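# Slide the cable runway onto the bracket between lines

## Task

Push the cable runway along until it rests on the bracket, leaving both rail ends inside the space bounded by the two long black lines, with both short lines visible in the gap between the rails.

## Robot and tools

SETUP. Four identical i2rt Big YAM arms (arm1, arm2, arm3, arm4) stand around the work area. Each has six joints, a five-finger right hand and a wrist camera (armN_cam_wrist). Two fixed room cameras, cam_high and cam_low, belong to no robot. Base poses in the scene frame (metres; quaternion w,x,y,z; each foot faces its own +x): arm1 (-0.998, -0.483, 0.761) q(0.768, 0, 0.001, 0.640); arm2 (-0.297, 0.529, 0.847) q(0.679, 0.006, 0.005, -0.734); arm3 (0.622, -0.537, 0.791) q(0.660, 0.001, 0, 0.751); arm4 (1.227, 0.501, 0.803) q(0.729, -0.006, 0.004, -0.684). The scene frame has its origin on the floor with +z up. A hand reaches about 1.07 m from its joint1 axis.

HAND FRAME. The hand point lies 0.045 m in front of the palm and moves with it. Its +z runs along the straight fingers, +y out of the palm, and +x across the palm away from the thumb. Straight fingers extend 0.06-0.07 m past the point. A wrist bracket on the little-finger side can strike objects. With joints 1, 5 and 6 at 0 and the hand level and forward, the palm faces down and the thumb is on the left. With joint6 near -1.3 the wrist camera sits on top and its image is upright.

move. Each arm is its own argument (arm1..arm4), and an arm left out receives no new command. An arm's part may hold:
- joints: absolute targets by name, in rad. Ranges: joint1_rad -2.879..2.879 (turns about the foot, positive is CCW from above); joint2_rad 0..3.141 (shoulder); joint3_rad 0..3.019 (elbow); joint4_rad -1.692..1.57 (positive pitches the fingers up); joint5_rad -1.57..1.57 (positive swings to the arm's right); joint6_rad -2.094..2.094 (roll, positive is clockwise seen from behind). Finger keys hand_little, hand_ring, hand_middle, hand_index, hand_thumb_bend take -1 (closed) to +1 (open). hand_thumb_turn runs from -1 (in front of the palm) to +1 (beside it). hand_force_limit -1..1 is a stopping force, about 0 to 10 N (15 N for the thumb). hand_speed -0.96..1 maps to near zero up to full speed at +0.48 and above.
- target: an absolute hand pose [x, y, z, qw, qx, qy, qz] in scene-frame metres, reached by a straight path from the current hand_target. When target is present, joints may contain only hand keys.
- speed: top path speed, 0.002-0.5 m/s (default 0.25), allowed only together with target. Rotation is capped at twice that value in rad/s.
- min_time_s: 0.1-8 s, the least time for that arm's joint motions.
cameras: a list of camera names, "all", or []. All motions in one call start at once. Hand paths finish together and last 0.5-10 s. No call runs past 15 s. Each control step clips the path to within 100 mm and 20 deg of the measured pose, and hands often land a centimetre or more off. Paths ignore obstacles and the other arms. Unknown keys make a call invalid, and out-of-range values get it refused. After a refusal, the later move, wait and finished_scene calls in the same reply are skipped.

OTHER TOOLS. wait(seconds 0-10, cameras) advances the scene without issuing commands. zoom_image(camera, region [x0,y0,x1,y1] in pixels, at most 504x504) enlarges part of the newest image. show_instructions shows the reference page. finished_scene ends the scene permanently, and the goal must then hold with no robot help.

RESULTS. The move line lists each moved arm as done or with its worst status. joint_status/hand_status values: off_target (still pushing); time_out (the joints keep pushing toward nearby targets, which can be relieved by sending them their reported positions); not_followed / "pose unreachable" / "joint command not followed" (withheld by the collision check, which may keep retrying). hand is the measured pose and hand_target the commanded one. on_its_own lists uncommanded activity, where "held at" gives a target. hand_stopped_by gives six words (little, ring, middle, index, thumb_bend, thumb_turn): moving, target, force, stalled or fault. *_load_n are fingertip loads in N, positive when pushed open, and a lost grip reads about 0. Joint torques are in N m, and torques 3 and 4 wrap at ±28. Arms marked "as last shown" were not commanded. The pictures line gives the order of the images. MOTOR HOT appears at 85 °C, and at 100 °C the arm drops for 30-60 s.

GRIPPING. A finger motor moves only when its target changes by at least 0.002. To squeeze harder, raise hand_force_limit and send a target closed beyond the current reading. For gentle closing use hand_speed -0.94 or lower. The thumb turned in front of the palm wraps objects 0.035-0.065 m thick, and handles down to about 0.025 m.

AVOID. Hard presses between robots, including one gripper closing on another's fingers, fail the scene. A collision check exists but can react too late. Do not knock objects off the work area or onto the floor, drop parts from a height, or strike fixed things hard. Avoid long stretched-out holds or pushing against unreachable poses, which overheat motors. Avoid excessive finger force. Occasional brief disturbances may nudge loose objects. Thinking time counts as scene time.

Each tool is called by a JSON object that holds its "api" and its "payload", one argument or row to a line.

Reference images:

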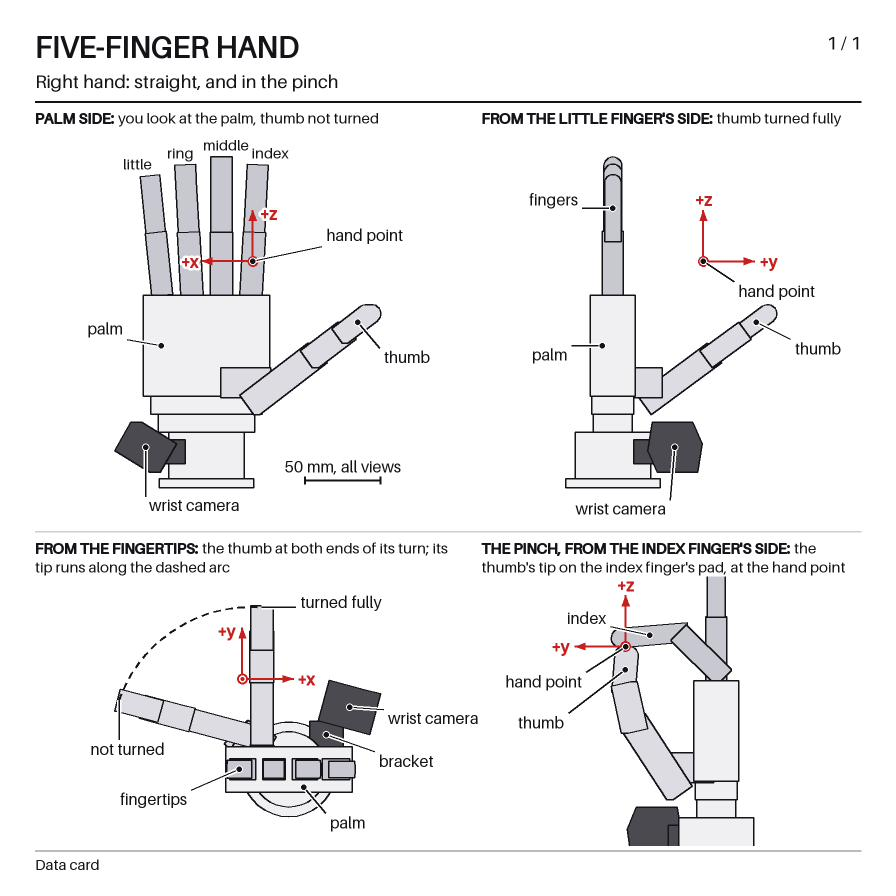

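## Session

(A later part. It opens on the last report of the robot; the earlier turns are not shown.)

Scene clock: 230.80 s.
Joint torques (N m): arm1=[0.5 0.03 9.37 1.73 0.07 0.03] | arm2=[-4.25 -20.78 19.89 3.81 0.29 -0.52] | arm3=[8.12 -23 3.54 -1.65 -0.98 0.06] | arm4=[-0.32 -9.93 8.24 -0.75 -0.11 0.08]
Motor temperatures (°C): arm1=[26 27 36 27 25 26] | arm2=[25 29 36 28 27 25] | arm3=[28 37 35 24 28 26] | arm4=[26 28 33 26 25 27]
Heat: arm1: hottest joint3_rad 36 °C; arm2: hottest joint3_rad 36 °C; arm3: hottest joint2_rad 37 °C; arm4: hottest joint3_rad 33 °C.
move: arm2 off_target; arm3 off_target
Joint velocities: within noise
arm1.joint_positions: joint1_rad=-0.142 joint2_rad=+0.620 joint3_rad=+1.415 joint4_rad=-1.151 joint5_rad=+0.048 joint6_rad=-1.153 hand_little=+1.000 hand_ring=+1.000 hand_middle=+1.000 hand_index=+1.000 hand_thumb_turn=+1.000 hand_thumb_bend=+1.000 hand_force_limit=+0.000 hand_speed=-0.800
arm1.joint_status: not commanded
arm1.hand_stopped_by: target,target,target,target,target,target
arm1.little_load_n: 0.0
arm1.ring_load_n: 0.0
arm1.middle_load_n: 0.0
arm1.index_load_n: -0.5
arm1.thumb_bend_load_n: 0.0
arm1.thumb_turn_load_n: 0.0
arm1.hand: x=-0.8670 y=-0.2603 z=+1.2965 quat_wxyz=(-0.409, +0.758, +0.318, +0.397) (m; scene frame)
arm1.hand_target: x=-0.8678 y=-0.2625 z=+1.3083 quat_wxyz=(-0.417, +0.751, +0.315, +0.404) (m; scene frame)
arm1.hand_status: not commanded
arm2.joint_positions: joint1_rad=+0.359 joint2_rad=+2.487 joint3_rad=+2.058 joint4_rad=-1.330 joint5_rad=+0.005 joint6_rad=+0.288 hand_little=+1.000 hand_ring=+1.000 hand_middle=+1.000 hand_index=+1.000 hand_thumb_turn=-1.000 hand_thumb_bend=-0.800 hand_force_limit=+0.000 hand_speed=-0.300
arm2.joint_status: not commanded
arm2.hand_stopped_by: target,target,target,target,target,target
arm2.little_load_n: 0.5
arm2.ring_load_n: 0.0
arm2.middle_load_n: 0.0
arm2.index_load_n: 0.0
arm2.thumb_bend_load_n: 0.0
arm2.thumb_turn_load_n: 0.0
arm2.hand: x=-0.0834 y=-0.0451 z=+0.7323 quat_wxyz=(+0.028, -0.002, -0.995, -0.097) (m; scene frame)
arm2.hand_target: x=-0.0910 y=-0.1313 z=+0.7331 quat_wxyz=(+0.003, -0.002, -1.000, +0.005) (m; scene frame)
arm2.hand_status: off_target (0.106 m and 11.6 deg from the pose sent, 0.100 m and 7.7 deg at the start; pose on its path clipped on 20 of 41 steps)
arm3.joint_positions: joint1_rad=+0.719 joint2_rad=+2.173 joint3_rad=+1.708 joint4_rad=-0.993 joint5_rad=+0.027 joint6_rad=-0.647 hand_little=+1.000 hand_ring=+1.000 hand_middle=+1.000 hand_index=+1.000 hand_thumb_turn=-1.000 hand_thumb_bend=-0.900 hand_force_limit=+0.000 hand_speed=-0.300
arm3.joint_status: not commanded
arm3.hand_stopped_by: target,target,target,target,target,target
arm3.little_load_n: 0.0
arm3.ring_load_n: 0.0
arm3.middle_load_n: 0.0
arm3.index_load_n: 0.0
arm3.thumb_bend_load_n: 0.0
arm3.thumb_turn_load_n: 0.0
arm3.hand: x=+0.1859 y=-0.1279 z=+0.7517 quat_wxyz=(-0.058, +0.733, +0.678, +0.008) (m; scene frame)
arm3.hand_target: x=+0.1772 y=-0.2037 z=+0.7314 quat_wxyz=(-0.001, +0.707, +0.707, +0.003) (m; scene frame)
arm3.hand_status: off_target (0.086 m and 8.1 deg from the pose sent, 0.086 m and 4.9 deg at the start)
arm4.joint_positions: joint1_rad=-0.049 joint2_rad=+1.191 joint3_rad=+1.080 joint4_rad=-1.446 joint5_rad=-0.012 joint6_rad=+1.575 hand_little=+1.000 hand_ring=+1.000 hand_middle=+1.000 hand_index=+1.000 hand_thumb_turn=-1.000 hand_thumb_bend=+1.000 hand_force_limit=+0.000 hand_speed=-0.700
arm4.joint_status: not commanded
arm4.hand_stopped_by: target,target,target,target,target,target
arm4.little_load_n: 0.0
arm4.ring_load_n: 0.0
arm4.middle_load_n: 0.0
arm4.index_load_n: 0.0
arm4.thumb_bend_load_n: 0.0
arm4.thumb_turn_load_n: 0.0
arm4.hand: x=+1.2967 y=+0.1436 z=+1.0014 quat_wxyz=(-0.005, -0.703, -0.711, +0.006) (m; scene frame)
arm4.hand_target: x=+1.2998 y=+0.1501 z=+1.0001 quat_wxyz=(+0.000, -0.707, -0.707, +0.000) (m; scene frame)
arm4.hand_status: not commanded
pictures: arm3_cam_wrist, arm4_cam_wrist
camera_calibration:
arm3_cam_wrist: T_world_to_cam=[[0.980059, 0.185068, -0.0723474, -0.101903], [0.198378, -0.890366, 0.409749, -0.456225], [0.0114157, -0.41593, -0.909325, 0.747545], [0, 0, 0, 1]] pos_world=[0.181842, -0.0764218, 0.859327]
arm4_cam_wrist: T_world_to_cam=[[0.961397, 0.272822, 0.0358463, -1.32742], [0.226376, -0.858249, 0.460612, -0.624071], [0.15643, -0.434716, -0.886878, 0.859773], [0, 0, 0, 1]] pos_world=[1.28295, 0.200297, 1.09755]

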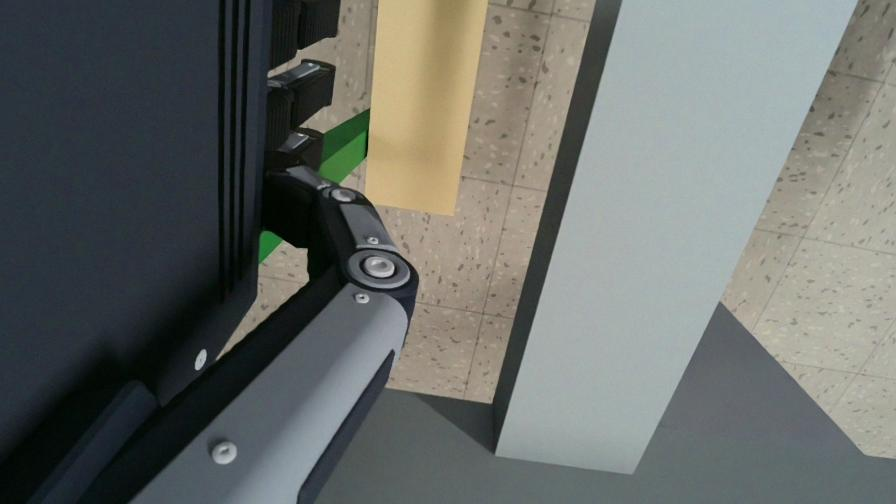

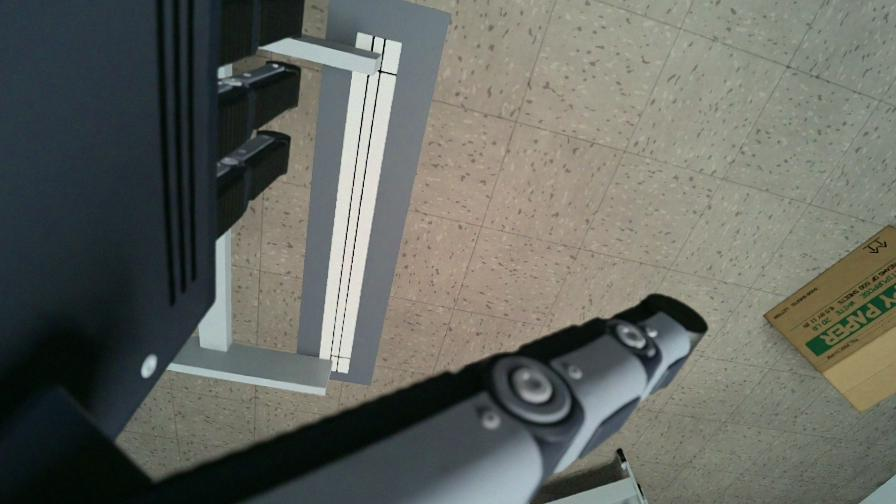

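{"api": "move", "payload": {
  "cameras": ["arm4_cam_wrist", "arm1_cam_wrist", "arm2_cam_wrist", "cam_high", "cam_low"]
}}

Scene clock: 243.47 s.
Joint torques (N m): arm1=[0.67 0.21 9.39 1.83 0.06 0.03] | arm2=[-4.31 -19.96 19.89 3.59 0.32 -0.48] | arm3=[8.06 -23.06 3.52 -1.65 -0.98 0.07] | arm4=[1.03 -9.52 8.59 -0.7 -0.2 0.12]
Motor temperatures (°C): arm1=[26 27 36 27 25 26] | arm2=[25 30 46 28 27 25] | arm3=[28 39 33 24 29 26] | arm4=[26 28 33 26 25 27]
Heat: arm1: hottest joint3_rad 36 °C; arm2: hottest joint3_rad 46 °C; arm3: hottest joint2_rad 39 °C; arm4: hottest joint3_rad 33 °C.
Joint velocities: within noise
arm1.joint_positions: joint1_rad=-0.142 joint2_rad=+0.620 joint3_rad=+1.415 joint4_rad=-1.151 joint5_rad=+0.048 joint6_rad=-1.153 hand_little=+1.000 hand_ring=+1.000 hand_middle=+1.000 hand_index=+1.000 hand_thumb_turn=+1.000 hand_thumb_bend=+1.000 hand_force_limit=+0.000 hand_speed=-0.800
arm1.joint_status: not commanded
arm1.hand_stopped_by: target,target,target,target,target,target
arm1.little_load_n: 0.0
arm1.ring_load_n: 0.0
arm1.middle_load_n: 0.0
arm1.index_load_n: 0.0
arm1.thumb_bend_load_n: 0.0
arm1.thumb_turn_load_n: 0.0
arm1.hand: x=-0.8670 y=-0.2603 z=+1.2965 quat_wxyz=(-0.409, +0.758, +0.318, +0.397) (m; scene frame)
arm1.hand_target: x=-0.8678 y=-0.2625 z=+1.3083 quat_wxyz=(-0.417, +0.751, +0.315, +0.404) (m; scene frame)
arm1.hand_status: not commanded
arm2.joint_positions: joint1_rad=+0.359 joint2_rad=+2.487 joint3_rad=+2.058 joint4_rad=-1.330 joint5_rad=+0.005 joint6_rad=+0.288 hand_little=+1.000 hand_ring=+1.000 hand_middle=+1.000 hand_index=+1.000 hand_thumb_turn=-1.000 hand_thumb_bend=-0.800 hand_force_limit=+0.000 hand_speed=-0.300
arm2.joint_status: not commanded
arm2.hand_stopped_by: target,target,target,target,target,target
arm2.little_load_n: 0.0
arm2.ring_load_n: 0.0
arm2.middle_load_n: -0.5
arm2.index_load_n: 0.0
arm2.thumb_bend_load_n: 0.0
arm2.thumb_turn_load_n: 0.0
arm2.hand: x=-0.0834 y=-0.0451 z=+0.7323 quat_wxyz=(+0.028, -0.002, -0.995, -0.097) (m; scene frame)
arm2.hand_target: x=-0.0910 y=-0.1313 z=+0.7331 quat_wxyz=(+0.003, -0.002, -1.000, +0.005) (m; scene frame)
arm2.hand_status: off_target (0.106 m and 11.6 deg from the pose sent, 0.100 m and 7.7 deg at the start; pose on its path clipped on 20 of 41 steps)
arm3.joint_positions: joint1_rad=+0.719 joint2_rad=+2.173 joint3_rad=+1.708 joint4_rad=-0.993 joint5_rad=+0.027 joint6_rad=-0.645 hand_little=+1.000 hand_ring=+1.000 hand_middle=+1.000 hand_index=+1.000 hand_thumb_turn=-1.000 hand_thumb_bend=-0.900 hand_force_limit=+0.000 hand_speed=-0.300
arm3.joint_status: not commanded
arm3.hand_stopped_by: target,target,target,target,target,target
arm3.little_load_n: 0.0
arm3.ring_load_n: 0.0
arm3.middle_load_n: 0.0
arm3.index_load_n: 0.0
arm3.thumb_bend_load_n: 0.0
arm3.thumb_turn_load_n: 0.0
arm3.hand: x=+0.1859 y=-0.1279 z=+0.7517 quat_wxyz=(-0.058, +0.734, +0.677, +0.008) (m; scene frame)
arm3.hand_target: x=+0.1771 y=-0.2038 z=+0.7314 quat_wxyz=(-0.001, +0.707, +0.707, +0.003) (m; scene frame)
arm3.hand_status: off_target (0.086 m and 8.2 deg from the pose sent, 0.086 m and 4.9 deg at the start)
arm4.joint_positions: joint1_rad=-0.049 joint2_rad=+1.191 joint3_rad=+1.080 joint4_rad=-1.446 joint5_rad=-0.012 joint6_rad=+1.575 hand_little=+1.000 hand_ring=+1.000 hand_middle=+1.000 hand_index=+1.000 hand_thumb_turn=-1.000 hand_thumb_bend=+1.000 hand_force_limit=+0.000 hand_speed=-0.700
arm4.joint_status: not commanded
arm4.hand_stopped_by: target,target,target,target,target,target
arm4.little_load_n: 0.0
arm4.ring_load_n: 0.0
arm4.middle_load_n: 0.0
arm4.index_load_n: 0.0
arm4.thumb_bend_load_n: 0.0
arm4.thumb_turn_load_n: -0.5
arm4.hand: x=+1.2967 y=+0.1436 z=+1.0014 quat_wxyz=(-0.005, -0.703, -0.711, +0.006) (m; scene frame)
arm4.hand_target: x=+1.2998 y=+0.1501 z=+1.0001 quat_wxyz=(+0.000, -0.707, -0.707, +0.000) (m; scene frame)
arm4.hand_status: not commanded
pictures: arm1_cam_wrist, arm2_cam_wrist, arm4_cam_wrist, cam_high, cam_low
camera_calibration:
arm2_cam_wrist: T_world_to_cam=[[-0.227087, 0.947637, 0.224532, -0.144699], [0.863358, 0.0892171, 0.496643, -0.292171], [0.450605, 0.306633, -0.83841, 0.783788], [0, 0, 0, 1]] pos_world=[-0.13379, -0.0771457, 0.83473]
arm4_cam_wrist: T_world_to_cam=[[0.961397, 0.272822, 0.0358463, -1.32742], [0.226376, -0.858249, 0.460612, -0.624071], [0.15643, -0.434716, -0.886878, 0.859773], [0, 0, 0, 1]] pos_world=[1.28295, 0.200297, 1.09755]

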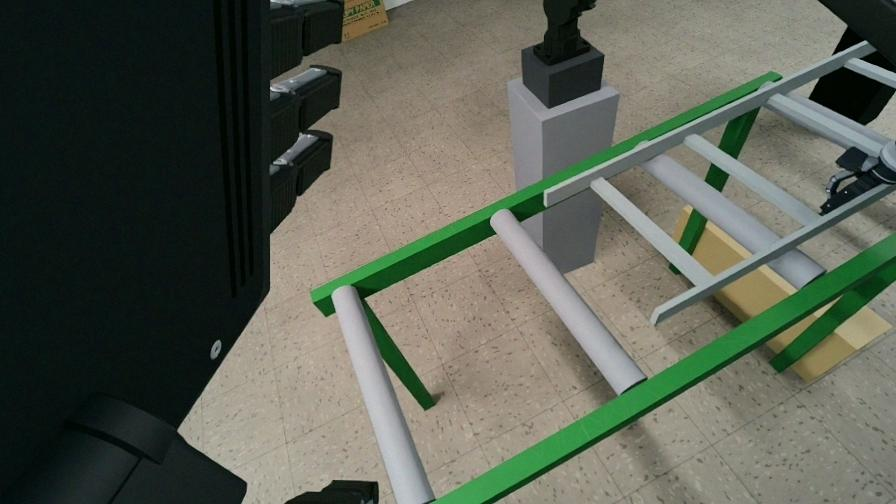

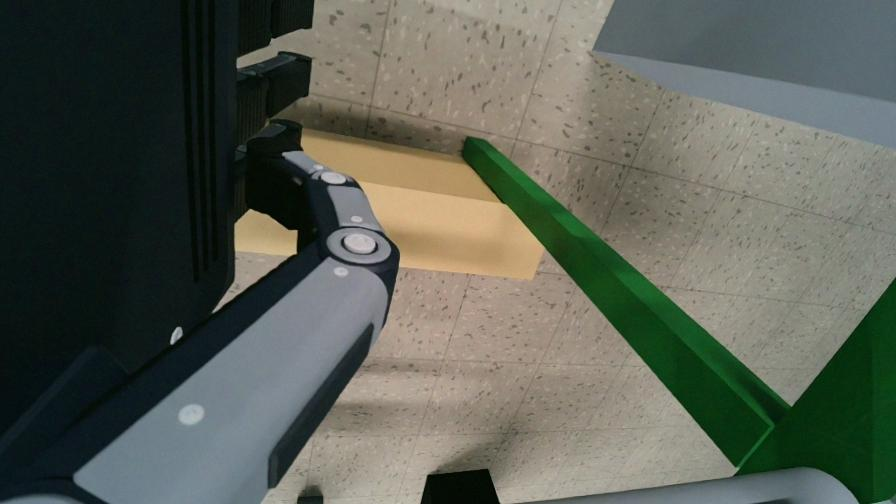

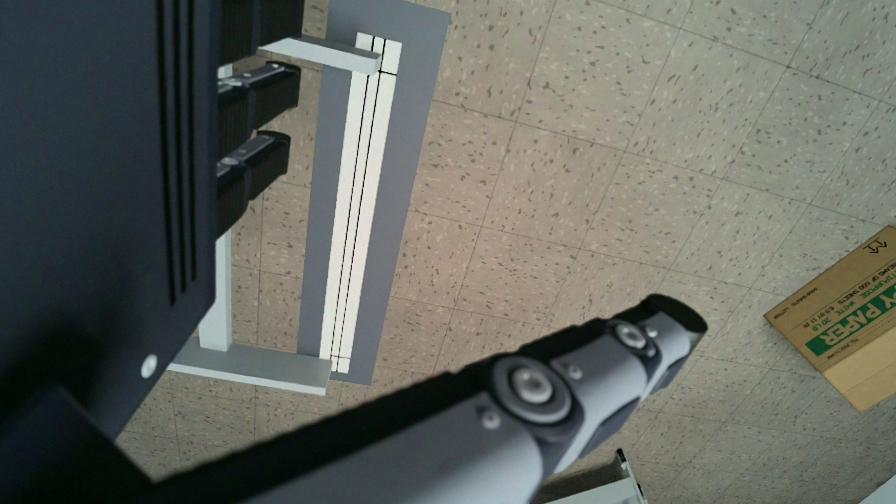

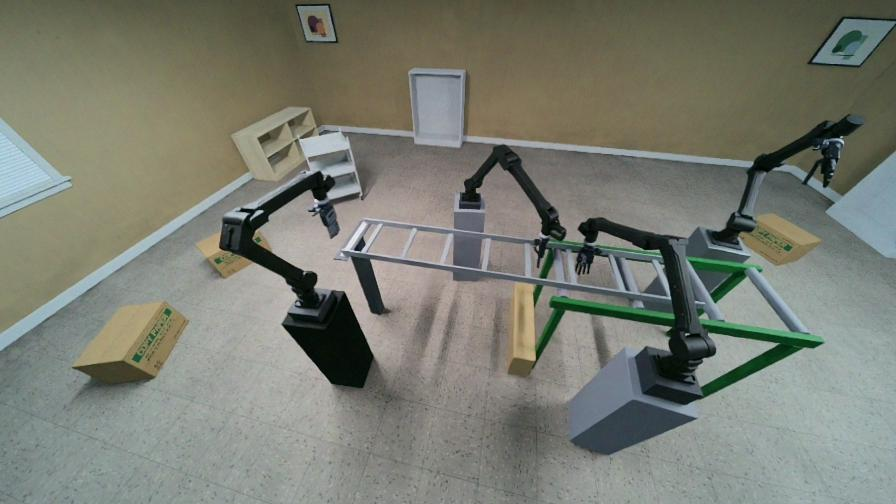

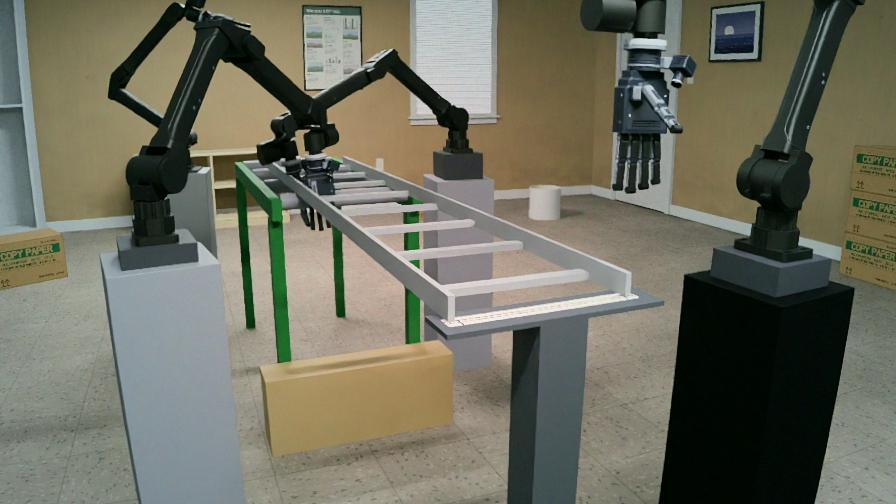

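{"api": "move", "payload": {
  "arm1": {"joints": {"joint1_rad": -0.68, "joint2_rad": 1.5, "joint3_rad": 1.45, "joint4_rad": -1.52, "joint5_rad": 0, "joint6_rad": 0.78, "hand_thumb_turn": -1, "hand_speed": 0.2}, "min_time_s": 2.5},
  "cameras": ["arm1_cam_wrist", "cam_high"]
}}

Scene clock: 261.00 s.
Joint torques (N m): arm1=[0.62 -12.86 11.19 -0.87 -0.06 0.23] | arm2=[-4.25 -20.19 19.95 3.63 0.29 -0.49] | arm3=[8.12 -23 3.51 -1.65 -0.98 0.07] | arm4=[0.97 -9.29 8.43 -0.69 -0.15 0.13]
Motor temperatures (°C): arm1=[26 27 36 27 25 26] | arm2=[25 30 56 29 27 25] | arm3=[28 41 32 24 29 26] | arm4=[26 27 32 26 25 27]
Heat: arm1: hottest joint3_rad 36 °C; arm2: hottest joint3_rad 56 °C; arm3: hottest joint2_rad 41 °C; arm4: hottest joint3_rad 32 °C.
move: arm1 done
Joint velocities: within noise
arm1.joint_positions: joint1_rad=-0.678 joint2_rad=+1.499 joint3_rad=+1.415 joint4_rad=-1.507 joint5_rad=+0.011 joint6_rad=+0.752 hand_little=+1.000 hand_ring=+1.000 hand_middle=+1.000 hand_index=+1.000 hand_thumb_turn=-1.000 hand_thumb_bend=+1.000 hand_force_limit=+0.000 hand_speed=+0.200
arm1.joint_status: all done
arm1.hand_stopped_by: target,target,target,target,target,target
arm1.little_load_n: 0.0
arm1.ring_load_n: 0.0
arm1.middle_load_n: 0.0
arm1.index_load_n: 0.0
arm1.thumb_bend_load_n: 0.0
arm1.thumb_turn_load_n: 0.0
arm1.hand: x=-0.7232 y=-0.1657 z=+0.9726 quat_wxyz=(+0.012, +0.693, -0.721, +0.005) (m; scene frame)
arm1.hand_target: x=-0.7167 y=-0.1600 z=+0.9851 quat_wxyz=(+0.001, +0.685, -0.728, +0.004) (m; scene frame)
arm1.hand_status: not commanded
arm2, arm3, arm4: as last shown
arm2.ring_load_n: -0.5
arm2.middle_load_n: 0.0
arm4.thumb_turn_load_n: 0.0
pictures: arm1_cam_wrist, cam_high
camera_calibration:
arm1_cam_wrist: T_world_to_cam=[[-0.981381, -0.18793, -0.0396709, -0.697786], [-0.181064, 0.836272, 0.517557, -0.493493], [-0.0640889, 0.515103, -0.854729, 0.98563], [0, 0, 0, 1]] pos_world=[-0.71098, -0.226142, 1.07018]

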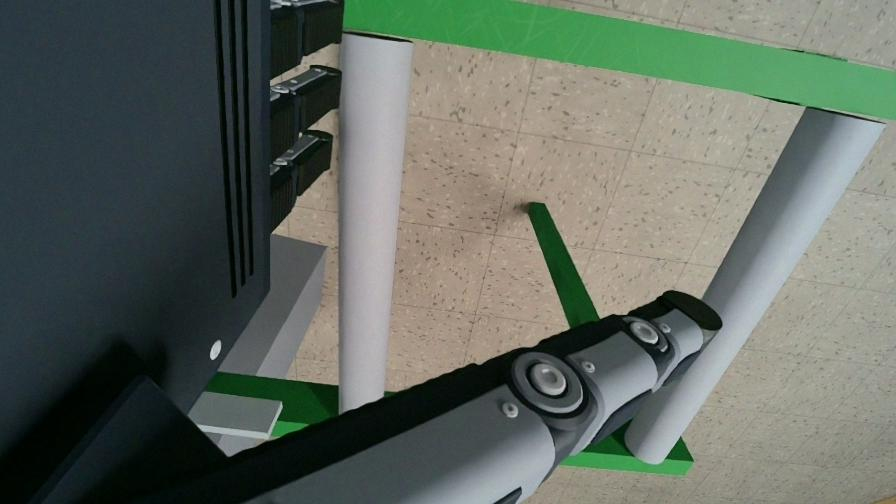

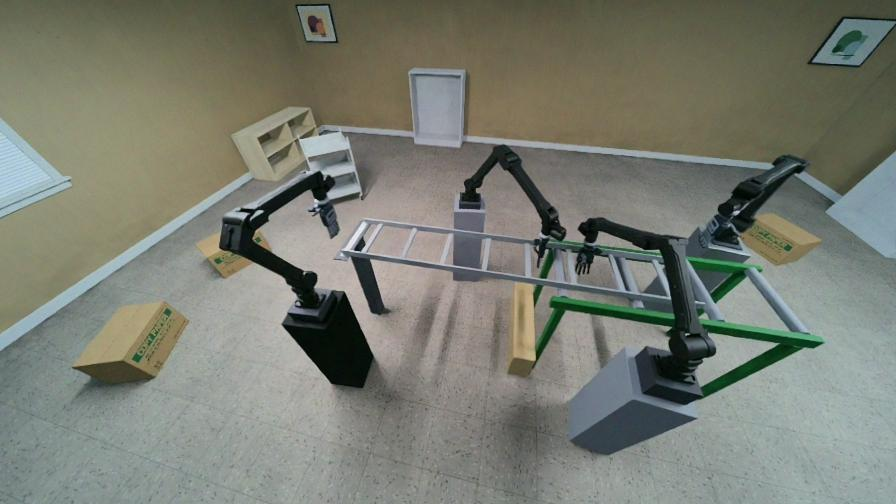

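{"api": "move", "payload": {
  "arm1": {"target": [-0.46, -0.02, 0.94, 0, -0.7071, 0.7071, 0], "speed": 0.3},
  "arm2": {"target": [-0.085, -0.055, 0.75, 0, 0, 1, 0], "speed": 0.1},
  "cameras": ["arm1_cam_wrist", "cam_high", "arm2_cam_wrist"]
}}

Scene clock: 263.53 s.
Joint torques (N m): arm1=[0.38 -23.18 12.37 -0.65 -0.08 -0.11] | arm2=[-1.32 -24.29 5.82 1.28 -0.04 -0.11] | arm3=[8.12 -23 3.51 -1.65 -0.99 0.07] | arm4=[0.26 -10.05 8.49 -0.95 -0.12 0.19]
Motor temperatures (°C): arm1=[26 27 36 27 25 26] | arm2=[25 30 55 29 27 25] | arm3=[28 41 31 24 29 26] | arm4=[26 27 32 26 25 27]
Heat: arm1: hottest joint3_rad 36 °C; arm2: hottest joint3_rad 55 °C; arm3: hottest joint2_rad 41 °C; arm4: hottest joint3_rad 32 °C.
move: arm1 off_target; arm2 done
Joint velocities: within noise
arm1.joint_positions: joint1_rad=-0.761 joint2_rad=+2.334 joint3_rad=+2.544 joint4_rad=-1.697 joint5_rad=-0.004 joint6_rad=+0.670 hand_little=+1.000 hand_ring=+1.000 hand_middle=+1.000 hand_index=+1.000 hand_thumb_turn=-1.000 hand_thumb_bend=+1.000 hand_force_limit=+0.000 hand_speed=+0.200
arm1.joint_status: not commanded
arm1.hand_stopped_by: target,target,target,target,target,target
arm1.little_load_n: 0.0
arm1.ring_load_n: 0.0
arm1.middle_load_n: 0.0
arm1.index_load_n: 0.0
arm1.thumb_bend_load_n: 0.0
arm1.thumb_turn_load_n: 0.0
arm1.hand: x=-0.4673 y=-0.0204 z=+0.9269 quat_wxyz=(-0.041, +0.692, -0.721, +0.003) (m; scene frame)
arm1.hand_target: x=-0.4603 y=-0.0207 z=+0.9390 quat_wxyz=(-0.055, +0.696, -0.716, +0.004) (m; scene frame)
arm1.hand_status: off_target (0.015 m and 5.2 deg from the pose sent, 0.303 m and 2.7 deg at the start; a joint's target at an end of its range on 27 of 61 steps)
arm2.joint_positions: joint1_rad=+0.359 joint2_rad=+2.325 joint3_rad=+1.847 joint4_rad=-1.080 joint5_rad=+0.006 joint6_rad=+0.285 hand_little=+1.000 hand_ring=+1.000 hand_middle=+1.000 hand_index=+1.000 hand_thumb_turn=-1.000 hand_thumb_bend=-0.800 hand_force_limit=+0.000 hand_speed=-0.300
arm2.joint_status: not commanded
arm2.hand_stopped_by: target,target,target,target,target,target
arm2.little_load_n: 0.0
arm2.ring_load_n: 0.0
arm2.middle_load_n: 0.0
arm2.index_load_n: 0.0
arm2.thumb_bend_load_n: 0.5
arm2.thumb_turn_load_n: 0.0
arm2.hand: x=-0.0807 y=-0.0564 z=+0.7533 quat_wxyz=(+0.001, -0.001, -1.000, -0.001) (m; scene frame)
arm2.hand_target: x=-0.0851 y=-0.0556 z=+0.7495 quat_wxyz=(+0.000, +0.001, -1.000, +0.001) (m; scene frame)
arm2.hand_status: done (0.006 m and 0.2 deg from the pose sent, 0.020 m and 11.6 deg at the start)
arm3, arm4: as last shown
pictures: arm1_cam_wrist, arm2_cam_wrist, cam_high
camera_calibration:
arm1_cam_wrist: T_world_to_cam=[[-0.975188, -0.182363, -0.12551, -0.338565], [-0.221361, 0.795867, 0.563556, -0.607233], [-0.00288246, 0.577356, -0.816487, 0.88253], [0, 0, 0, 1]] pos_world=[-0.462038, -0.0879993, 1.02029]
arm2_cam_wrist: T_world_to_cam=[[-0.235926, 0.971418, 0.0261989, 0.0119133], [0.835347, 0.188956, 0.516227, -0.315229], [0.496522, 0.143677, -0.856051, 0.811467], [0, 0, 0, 1]] pos_world=[-0.136775, -0.0685972, 0.857075]

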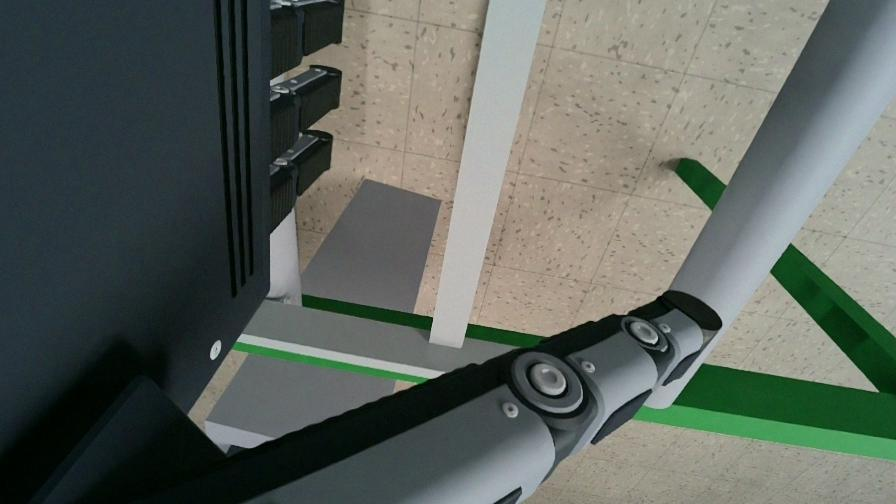

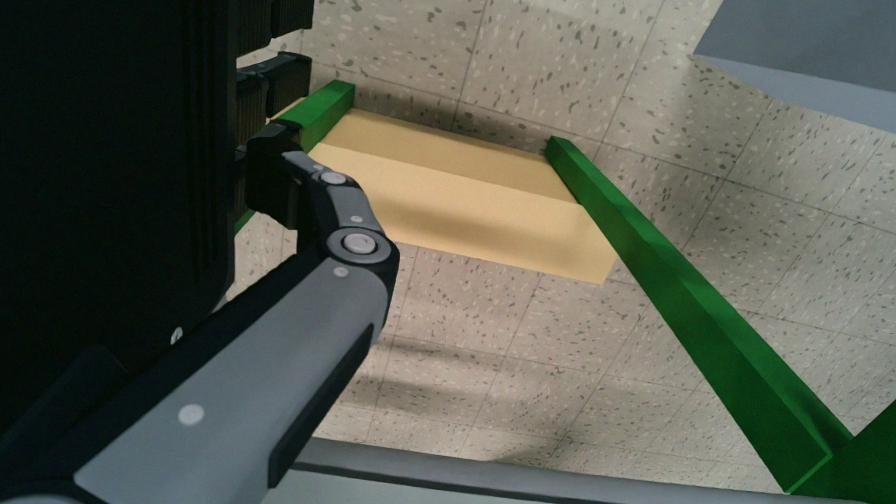

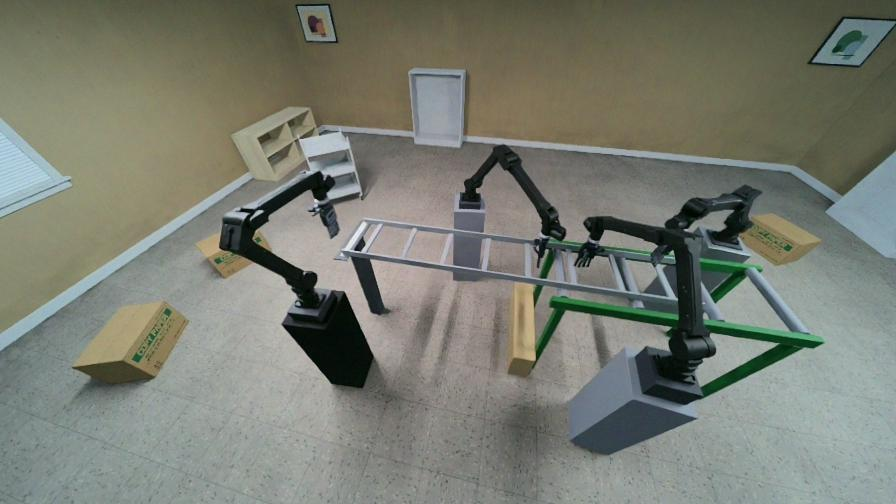

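{"api": "zoom_image", "payload": {
  "camera": "cam_high",
  "region": [560, 200, 800, 335]
}}

{"api": "zoom_image", "payload": {
  "camera": "arm1_cam_wrist",
  "region": [200, 0, 704, 504]
}}

Scaled by 2.100.

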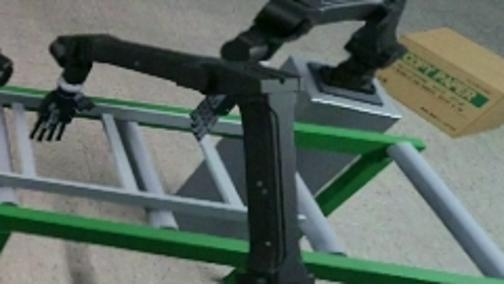

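Scaled by 1.000.

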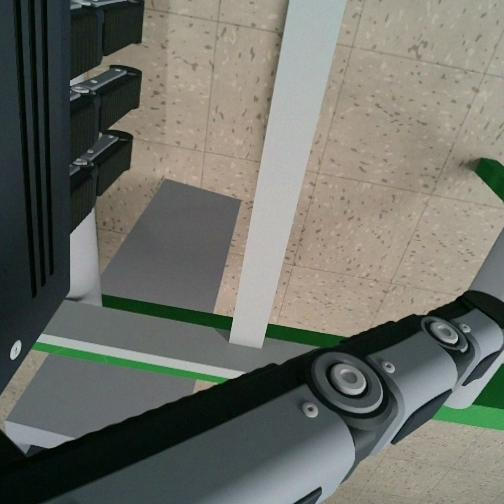

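{"api": "move", "payload": {
  "arm1": {"target": [-0.494, -0.022, 0.79, 0, -0.7071, 0.7071, 0], "speed": 0.15},
  "cameras": ["arm1_cam_wrist"]
}}

Scene clock: 268.63 s.
Joint torques (N m): arm1=[1.08 -22.42 8.27 0.32 0.15 -0.1] | arm2=[-1.49 -24.06 5.82 1.16 -0.08 -0.11] | arm3=[8 -23 3.52 -1.65 -0.99 0.07] | arm4=[0.97 -9.76 8.21 -0.49 -0.08 0.09]
Motor temperatures (°C): arm1=[26 28 37 27 25 26] | arm2=[25 31 52 28 27 25] | arm3=[28 41 31 24 29 26] | arm4=[26 27 32 26 25 27]
Heat: arm1: hottest joint3_rad 37 °C; arm2: hottest joint3_rad 52 °C; arm3: hottest joint2_rad 41 °C; arm4: hottest joint3_rad 32 °C.
move: arm1 off_target
Joint velocities: within noise
arm1.joint_positions: joint1_rad=-0.744 joint2_rad=+2.314 joint3_rad=+2.173 joint4_rad=-1.424 joint5_rad=-0.001 joint6_rad=+0.668 hand_little=+1.000 hand_ring=+1.000 hand_middle=+1.000 hand_index=+1.000 hand_thumb_turn=-1.000 hand_thumb_bend=+1.000 hand_force_limit=+0.000 hand_speed=+0.200
arm1.joint_status: not commanded
arm1.hand_stopped_by: target,target,target,target,target,target
arm1.little_load_n: 0.0
arm1.ring_load_n: 0.0
arm1.middle_load_n: 0.0
arm1.index_load_n: 0.0
arm1.thumb_bend_load_n: 0.0
arm1.thumb_turn_load_n: 0.0
arm1.hand: x=-0.4919 y=-0.0250 z=+0.8006 quat_wxyz=(-0.001, +0.699, -0.715, -0.001) (m; scene frame)
arm1.hand_target: x=-0.4942 y=-0.0223 z=+0.7902 quat_wxyz=(+0.000, +0.707, -0.707, +0.001) (m; scene frame)
arm1.hand_status: off_target (0.011 m and 1.3 deg from the pose sent, 0.139 m and 5.2 deg at the start)
arm2, arm3, arm4: as last shown
arm2.thumb_bend_load_n: 0.0
pictures: arm1_cam_wrist
camera_calibration:
arm1_cam_wrist: T_world_to_cam=[[-0.977246, -0.204589, -0.0559741, -0.436581], [-0.202234, 0.81915, 0.536744, -0.506346], [-0.0639607, 0.535851, -0.841886, 0.771214], [0, 0, 0, 1]] pos_world=[-0.47972, -0.0878022, 0.896615]

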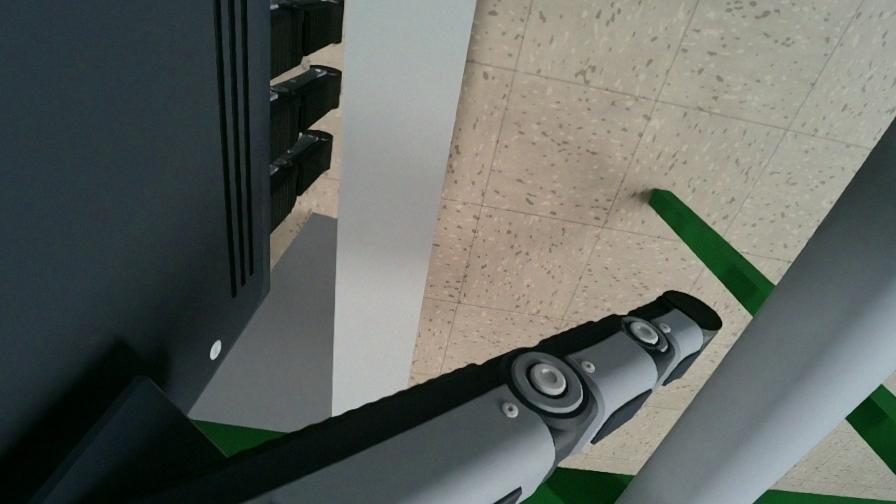

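{"api": "move", "payload": {
  "arm1": {"target": [-0.492, -0.025, 0.772, 0, -0.7071, 0.7071, 0], "speed": 0.1, "joints": {"hand_speed": -0.5, "hand_force_limit": -0.4}},
  "arm2": {"target": [-0.085, -0.085, 0.745, 0, 0, 1, 0], "speed": 0.1}
}}

{"api": "move", "payload": {
  "arm1": {"joints": {"hand_little": -0.1, "hand_ring": -0.1, "hand_middle": -0.1, "hand_index": -0.1, "hand_speed": -0.5}},
  "cameras": ["arm1_cam_wrist"]
}}

Scene clock: 271.53 s.
Joint torques (N m): arm1=[0.91 -22.18 8.13 0.27 0.08 -0.11] | arm2=[-2.37 -20.78 12.62 0.55 -0.03 -0.19] | arm3=[8.06 -23 3.52 -1.65 -0.99 0.07] | arm4=[-0.38 -9.47 8.28 -0.77 -0.11 0.12]
Motor temperatures (°C): arm1=[26 28 36 27 25 26] | arm2=[25 32 51 28 27 25] | arm3=[28 41 31 24 29 26] | arm4=[26 27 32 26 25 27]
Heat: arm1: hottest joint3_rad 36 °C; arm2: hottest joint3_rad 51 °C; arm3: hottest joint2_rad 41 °C; arm4: hottest joint3_rad 32 °C.
move: arm1 off_target; arm2 off_target
Joint velocities: within noise
arm1.joint_positions: joint1_rad=-0.744 joint2_rad=+2.320 joint3_rad=+2.144 joint4_rad=-1.384 joint5_rad=-0.001 joint6_rad=+0.665 hand_little=+1.000 hand_ring=+1.000 hand_middle=+1.000 hand_index=+1.000 hand_thumb_turn=-1.000 hand_thumb_bend=+1.000 hand_force_limit=-0.400 hand_speed=-0.500
arm1.joint_status: all done
arm1.hand_stopped_by: target,target,target,target,target,target
arm1.little_load_n: 0.0
arm1.ring_load_n: 0.0
arm1.middle_load_n: 0.0
arm1.index_load_n: 0.5
arm1.thumb_bend_load_n: 0.0
arm1.thumb_turn_load_n: 0.0
arm1.hand: x=-0.4915 y=-0.0248 z=+0.7855 quat_wxyz=(-0.004, +0.700, -0.714, +0.000) (m; scene frame)
arm1.hand_target: x=-0.4922 y=-0.0251 z=+0.7720 quat_wxyz=(+0.000, +0.707, -0.707, +0.000) (m; scene frame)
arm1.hand_status: off_target (0.013 m and 1.2 deg from the pose sent, 0.029 m and 1.3 deg at the start)
arm2.joint_positions: joint1_rad=+0.359 joint2_rad=+2.358 joint3_rad=+1.894 joint4_rad=-1.124 joint5_rad=+0.005 joint6_rad=+0.282 hand_little=+1.000 hand_ring=+1.000 hand_middle=+1.000 hand_index=+1.000 hand_thumb_turn=-1.000 hand_thumb_bend=-0.800 hand_force_limit=+0.000 hand_speed=-0.300
arm2.joint_status: not commanded
arm2.hand_stopped_by: target,target,target,target,target,target
arm2.little_load_n: 0.0
arm2.ring_load_n: 0.0
arm2.middle_load_n: 0.0
arm2.index_load_n: 0.0
arm2.thumb_bend_load_n: 0.0
arm2.thumb_turn_load_n: 0.0
arm2.hand: x=-0.0802 y=-0.0577 z=+0.7492 quat_wxyz=(+0.004, +0.000, -1.000, -0.016) (m; scene frame)
arm2.hand_target: x=-0.0855 y=-0.0833 z=+0.7456 quat_wxyz=(-0.001, +0.000, -1.000, +0.001) (m; scene frame)
arm2.hand_status: off_target (0.028 m and 1.9 deg from the pose sent, 0.030 m and 0.2 deg at the start)
arm3, arm4: as last shown
pictures: none

Scene clock: 272.80 s.
Joint torques (N m): arm1=[0.67 -22.12 8.13 0.28 0.07 -0.11] | arm2=[-1.96 -21.3 12.33 0.55 -0.05 -0.19] | arm3=[8 -23 3.52 -1.65 -0.99 0.07] | arm4=[0.67 -9.7 8.46 -0.64 -0.15 0.14]
Motor temperatures (°C): arm1=[26 28 36 27 25 26] | arm2=[25 32 51 28 27 25] | arm3=[28 41 31 24 29 26] | arm4=[26 27 32 26 25 27]
Heat: arm1: hottest joint3_rad 36 °C; arm2: hottest joint3_rad 51 °C; arm3: hottest joint2_rad 41 °C; arm4: hottest joint3_rad 32 °C.
move: arm1 done
Joint velocities: within noise
arm1.joint_positions: joint1_rad=-0.744 joint2_rad=+2.320 joint3_rad=+2.144 joint4_rad=-1.384 joint5_rad=-0.001 joint6_rad=+0.663 hand_little=-0.100 hand_ring=-0.100 hand_middle=-0.100 hand_index=-0.100 hand_thumb_turn=-1.000 hand_thumb_bend=+1.000 hand_force_limit=-0.400 hand_speed=-0.500
arm1.joint_status: all done
arm1.hand_stopped_by: target,target,target,target,target,target
arm1.little_load_n: 0.0
arm1.ring_load_n: 0.0
arm1.middle_load_n: 0.0
arm1.index_load_n: 0.5
arm1.thumb_bend_load_n: 0.0
arm1.thumb_turn_load_n: 0.0
arm1.hand: x=-0.4915 y=-0.0249 z=+0.7855 quat_wxyz=(-0.004, +0.701, -0.713, +0.000) (m; scene frame)
arm1.hand_target: x=-0.4922 y=-0.0252 z=+0.7720 quat_wxyz=(+0.000, +0.707, -0.707, +0.000) (m; scene frame)
arm1.hand_status: not commanded
arm2, arm3, arm4: as last shown
arm2.hand: x=-0.0801 y=-0.0579 z=+0.7493 quat_wxyz=(+0.004, +0.000, -1.000, -0.015) (m; scene frame)
arm2.hand_target: x=-0.0854 y=-0.0834 z=+0.7457 quat_wxyz=(-0.001, +0.000, -1.000, +0.001) (m; scene frame)
arm3.little_load_n: 0.5
arm4.little_load_n: 0.5
pictures: arm1_cam_wrist
camera_calibration:
arm1_cam_wrist: T_world_to_cam=[[-0.976053, -0.208892, -0.0607036, -0.432779], [-0.20824, 0.816541, 0.538421, -0.502627], [-0.0629051, 0.538169, -0.840487, 0.757958], [0, 0, 0, 1]] pos_world=[-0.479403, -0.0878982, 0.881407]

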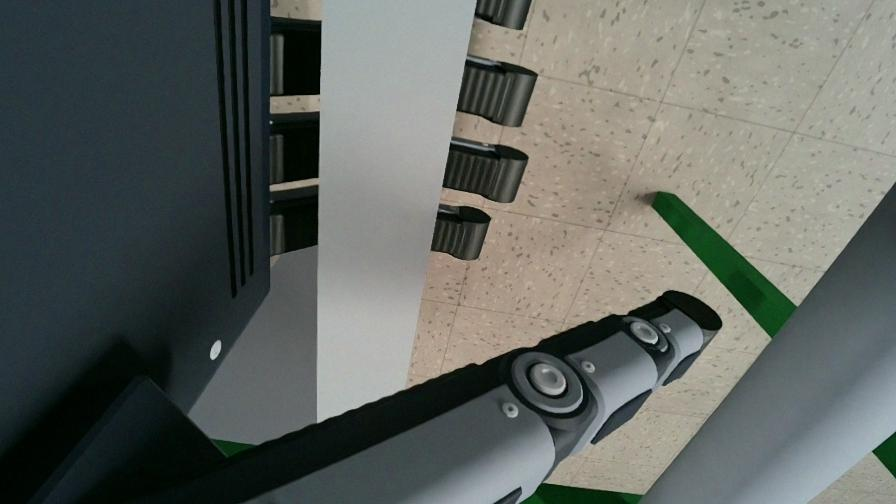

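{"api": "move", "payload": {
  "arm1": {"joints": {"hand_little": -0.56, "hand_ring": -0.56, "hand_middle": -0.56, "hand_index": -0.56, "hand_speed": -0.88, "hand_force_limit": -0.3}},
  "cameras": ["arm1_cam_wrist"]
}}

Scene clock: 274.90 s.
Joint torques (N m): arm1=[0.5 -22.53 8.54 0.16 0.1 -0.12] | arm2=[-2.96 -21.36 12.46 0.65 -0.03 -0.2] | arm3=[8.06 -23 3.52 -1.65 -0.99 0.07] | arm4=[0.97 -9.82 8.39 -0.95 -0.12 0.1]
Motor temperatures (°C): arm1=[26 29 36 27 25 26] | arm2=[25 32 50 28 27 25] | arm3=[28 41 31 24 29 26] | arm4=[26 27 32 26 25 27]
Heat: arm1: hottest joint3_rad 36 °C; arm2: hottest joint3_rad 50 °C; arm3: hottest joint2_rad 41 °C; arm4: hottest joint3_rad 32 °C.
move: arm1 done
Joint velocities: within noise
arm1.joint_positions: joint1_rad=-0.744 joint2_rad=+2.328 joint3_rad=+2.140 joint4_rad=-1.383 joint5_rad=-0.001 joint6_rad=+0.662 hand_little=-0.560 hand_ring=-0.560 hand_middle=-0.560 hand_index=-0.560 hand_thumb_turn=-1.000 hand_thumb_bend=+1.000 hand_force_limit=-0.300 hand_speed=-0.880
arm1.joint_status: all done
arm1.hand_stopped_by: target,target,target,target,target,target
arm1.little_load_n: 0.0
arm1.ring_load_n: 0.0
arm1.middle_load_n: 0.0
arm1.index_load_n: 1.0
arm1.thumb_bend_load_n: 0.0
arm1.thumb_turn_load_n: 0.0
arm1.hand: x=-0.4931 y=-0.0261 z=+0.7785 quat_wxyz=(+0.001, +0.701, -0.713, -0.001) (m; scene frame)
arm1.hand_target: x=-0.4922 y=-0.0252 z=+0.7721 quat_wxyz=(+0.000, +0.708, -0.707, +0.000) (m; scene frame)
arm1.hand_status: not commanded
arm2, arm3, arm4: as last shown
arm3.little_load_n: 0.0
arm4.little_load_n: 0.0
pictures: arm1_cam_wrist
camera_calibration:
arm1_cam_wrist: T_world_to_cam=[[-0.976217, -0.210786, -0.05069, -0.442993], [-0.204775, 0.819759, 0.534848, -0.493685], [-0.0711848, 0.532508, -0.843426, 0.750669], [0, 0, 0, 1]] pos_world=[-0.480116, -0.0884113, 0.874725]

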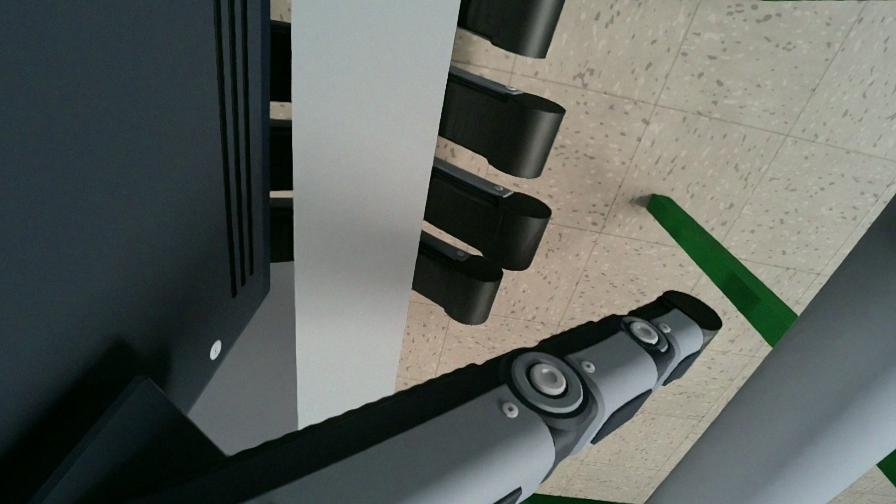

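{"api": "move", "payload": {
  "arm1": {"target": [-0.492, -0.06, 0.82, 0, -0.7071, 0.7071, 0], "speed": 0.08},
  "arm2": {"target": [-0.085, -0.12, 0.745, 0, 0, 1, 0], "speed": 0.08},
  "cameras": ["arm4_cam_wrist", "arm1_cam_wrist"]
}}

{"api": "zoom_image", "payload": {
  "camera": "arm4_cam_wrist",
  "region": [350, 30, 400, 80]
}}

Scene clock: 276.87 s.
Joint torques (N m): arm1=[-0.56 -27.69 8.59 -1.8 0.11 -0.1] | arm2=[-3.37 -20.95 16.88 2.35 0.19 -0.37] | arm3=[8.06 -23 3.52 -1.65 -0.99 0.06] | arm4=[-0.09 -8.82 8.21 -0.68 -0.1 0.09]
Motor temperatures (°C): arm1=[26 29 36 27 25 26] | arm2=[25 33 50 28 27 25] | arm3=[28 41 31 24 29 26] | arm4=[26 27 32 26 25 27]
Heat: arm1: hottest joint3_rad 36 °C; arm2: hottest joint3_rad 50 °C; arm3: hottest joint2_rad 41 °C; arm4: hottest joint3_rad 32 °C.
move: arm1 off_target; arm2 off_target
Joint velocities: within noise
arm1.joint_positions: joint1_rad=-0.766 joint2_rad=+2.295 joint3_rad=+2.084 joint4_rad=-1.374 joint5_rad=-0.014 joint6_rad=+0.614 hand_little=-0.560 hand_ring=-0.560 hand_middle=-0.560 hand_index=-0.560 hand_thumb_turn=-1.000 hand_thumb_bend=+1.000 hand_force_limit=-0.300 hand_speed=-0.880
arm1.joint_status: not commanded
arm1.hand_stopped_by: target,target,target,target,target,target
arm1.little_load_n: 1.5
arm1.ring_load_n: 0.5
arm1.middle_load_n: 0.0
arm1.index_load_n: 0.5
arm1.thumb_bend_load_n: 0.0
arm1.thumb_turn_load_n: 0.0
arm1.hand: x=-0.4966 y=-0.0459 z=+0.7817 quat_wxyz=(+0.007, +0.710, -0.704, -0.008) (m; scene frame)
arm1.hand_target: x=-0.4915 y=-0.0564 z=+0.8192 quat_wxyz=(-0.007, +0.710, -0.704, -0.005) (m; scene frame)
arm1.hand_status: off_target (0.041 m and 1.3 deg from the pose sent, 0.054 m and 0.9 deg at the start)
arm2.joint_positions: joint1_rad=+0.359 joint2_rad=+2.421 joint3_rad=+2.000 joint4_rad=-1.270 joint5_rad=+0.005 joint6_rad=+0.288 hand_little=+1.000 hand_ring=+1.000 hand_middle=+1.000 hand_index=+1.000 hand_thumb_turn=-1.000 hand_thumb_bend=-0.800 hand_force_limit=+0.000 hand_speed=-0.300
arm2.joint_status: not commanded
arm2.hand_stopped_by: target,target,target,target,target,target
arm2.little_load_n: 0.0
arm2.ring_load_n: 0.0
arm2.middle_load_n: 0.0
arm2.index_load_n: 0.0
arm2.thumb_bend_load_n: 0.0
arm2.thumb_turn_load_n: 0.0
arm2.hand: x=-0.0817 y=-0.0514 z=+0.7508 quat_wxyz=(+0.019, -0.003, -0.998, -0.065) (m; scene frame)
arm2.hand_target: x=-0.0883 y=-0.1126 z=+0.7506 quat_wxyz=(+0.002, -0.001, -1.000, +0.002) (m; scene frame)
arm2.hand_status: off_target (0.069 m and 7.7 deg from the pose sent, 0.062 m and 1.8 deg at the start)
arm3, arm4: as last shown
arm3.little_load_n: 0.5
arm3.hand_target: x=+0.1772 y=-0.2038 z=+0.7314 quat_wxyz=(-0.001, +0.707, +0.707, +0.003) (m; scene frame)
pictures: arm1_cam_wrist, arm4_cam_wrist
camera_calibration:
arm1_cam_wrist: T_world_to_cam=[[-0.97131, -0.235351, -0.0341594, -0.461892], [-0.215999, 0.812953, 0.540787, -0.490329], [-0.0995048, 0.532651, -0.840465, 0.747253], [0, 0, 0, 1]] pos_world=[-0.480195, -0.108116, 0.877426]
arm4_cam_wrist: T_world_to_cam=[[0.961397, 0.272822, 0.0358463, -1.32742], [0.226376, -0.858249, 0.460612, -0.624071], [0.15643, -0.434716, -0.886878, 0.859773], [0, 0, 0, 1]] pos_world=[1.28295, 0.200297, 1.09755]

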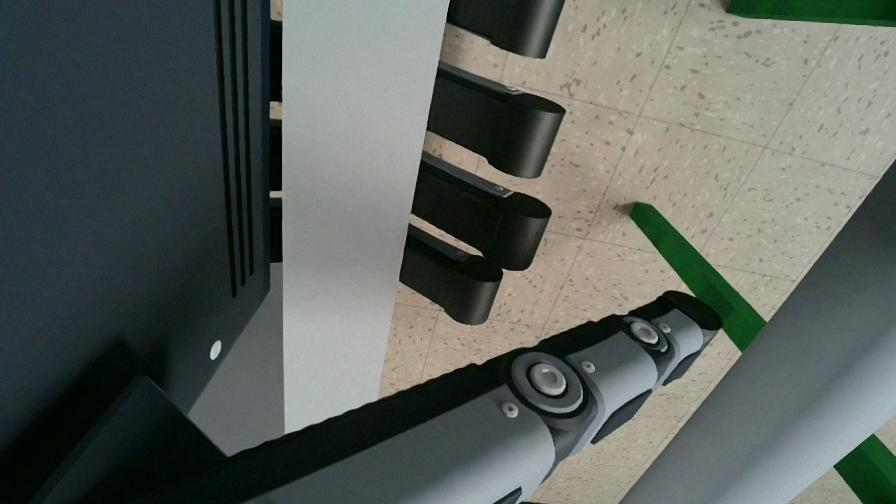

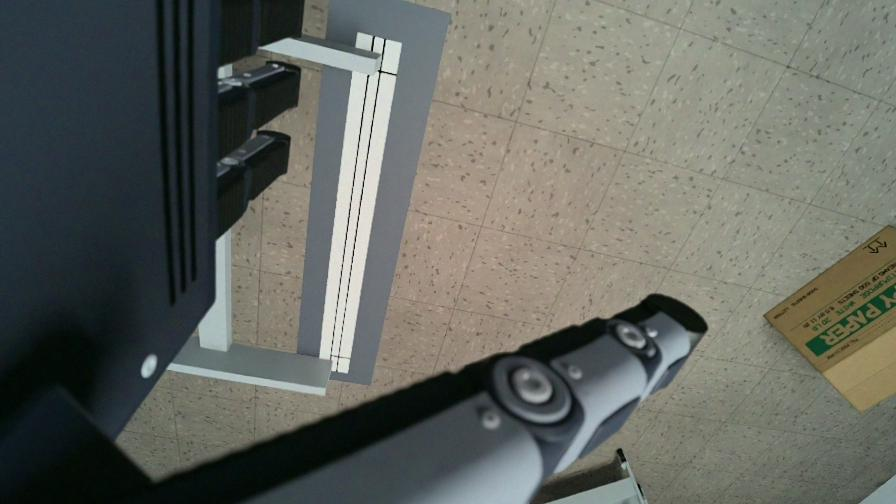

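Scaled by 10.080.

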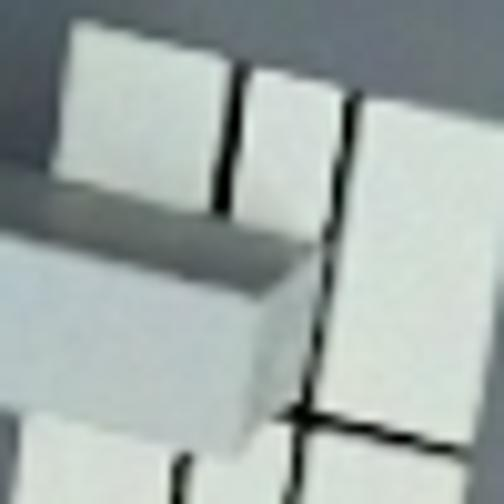

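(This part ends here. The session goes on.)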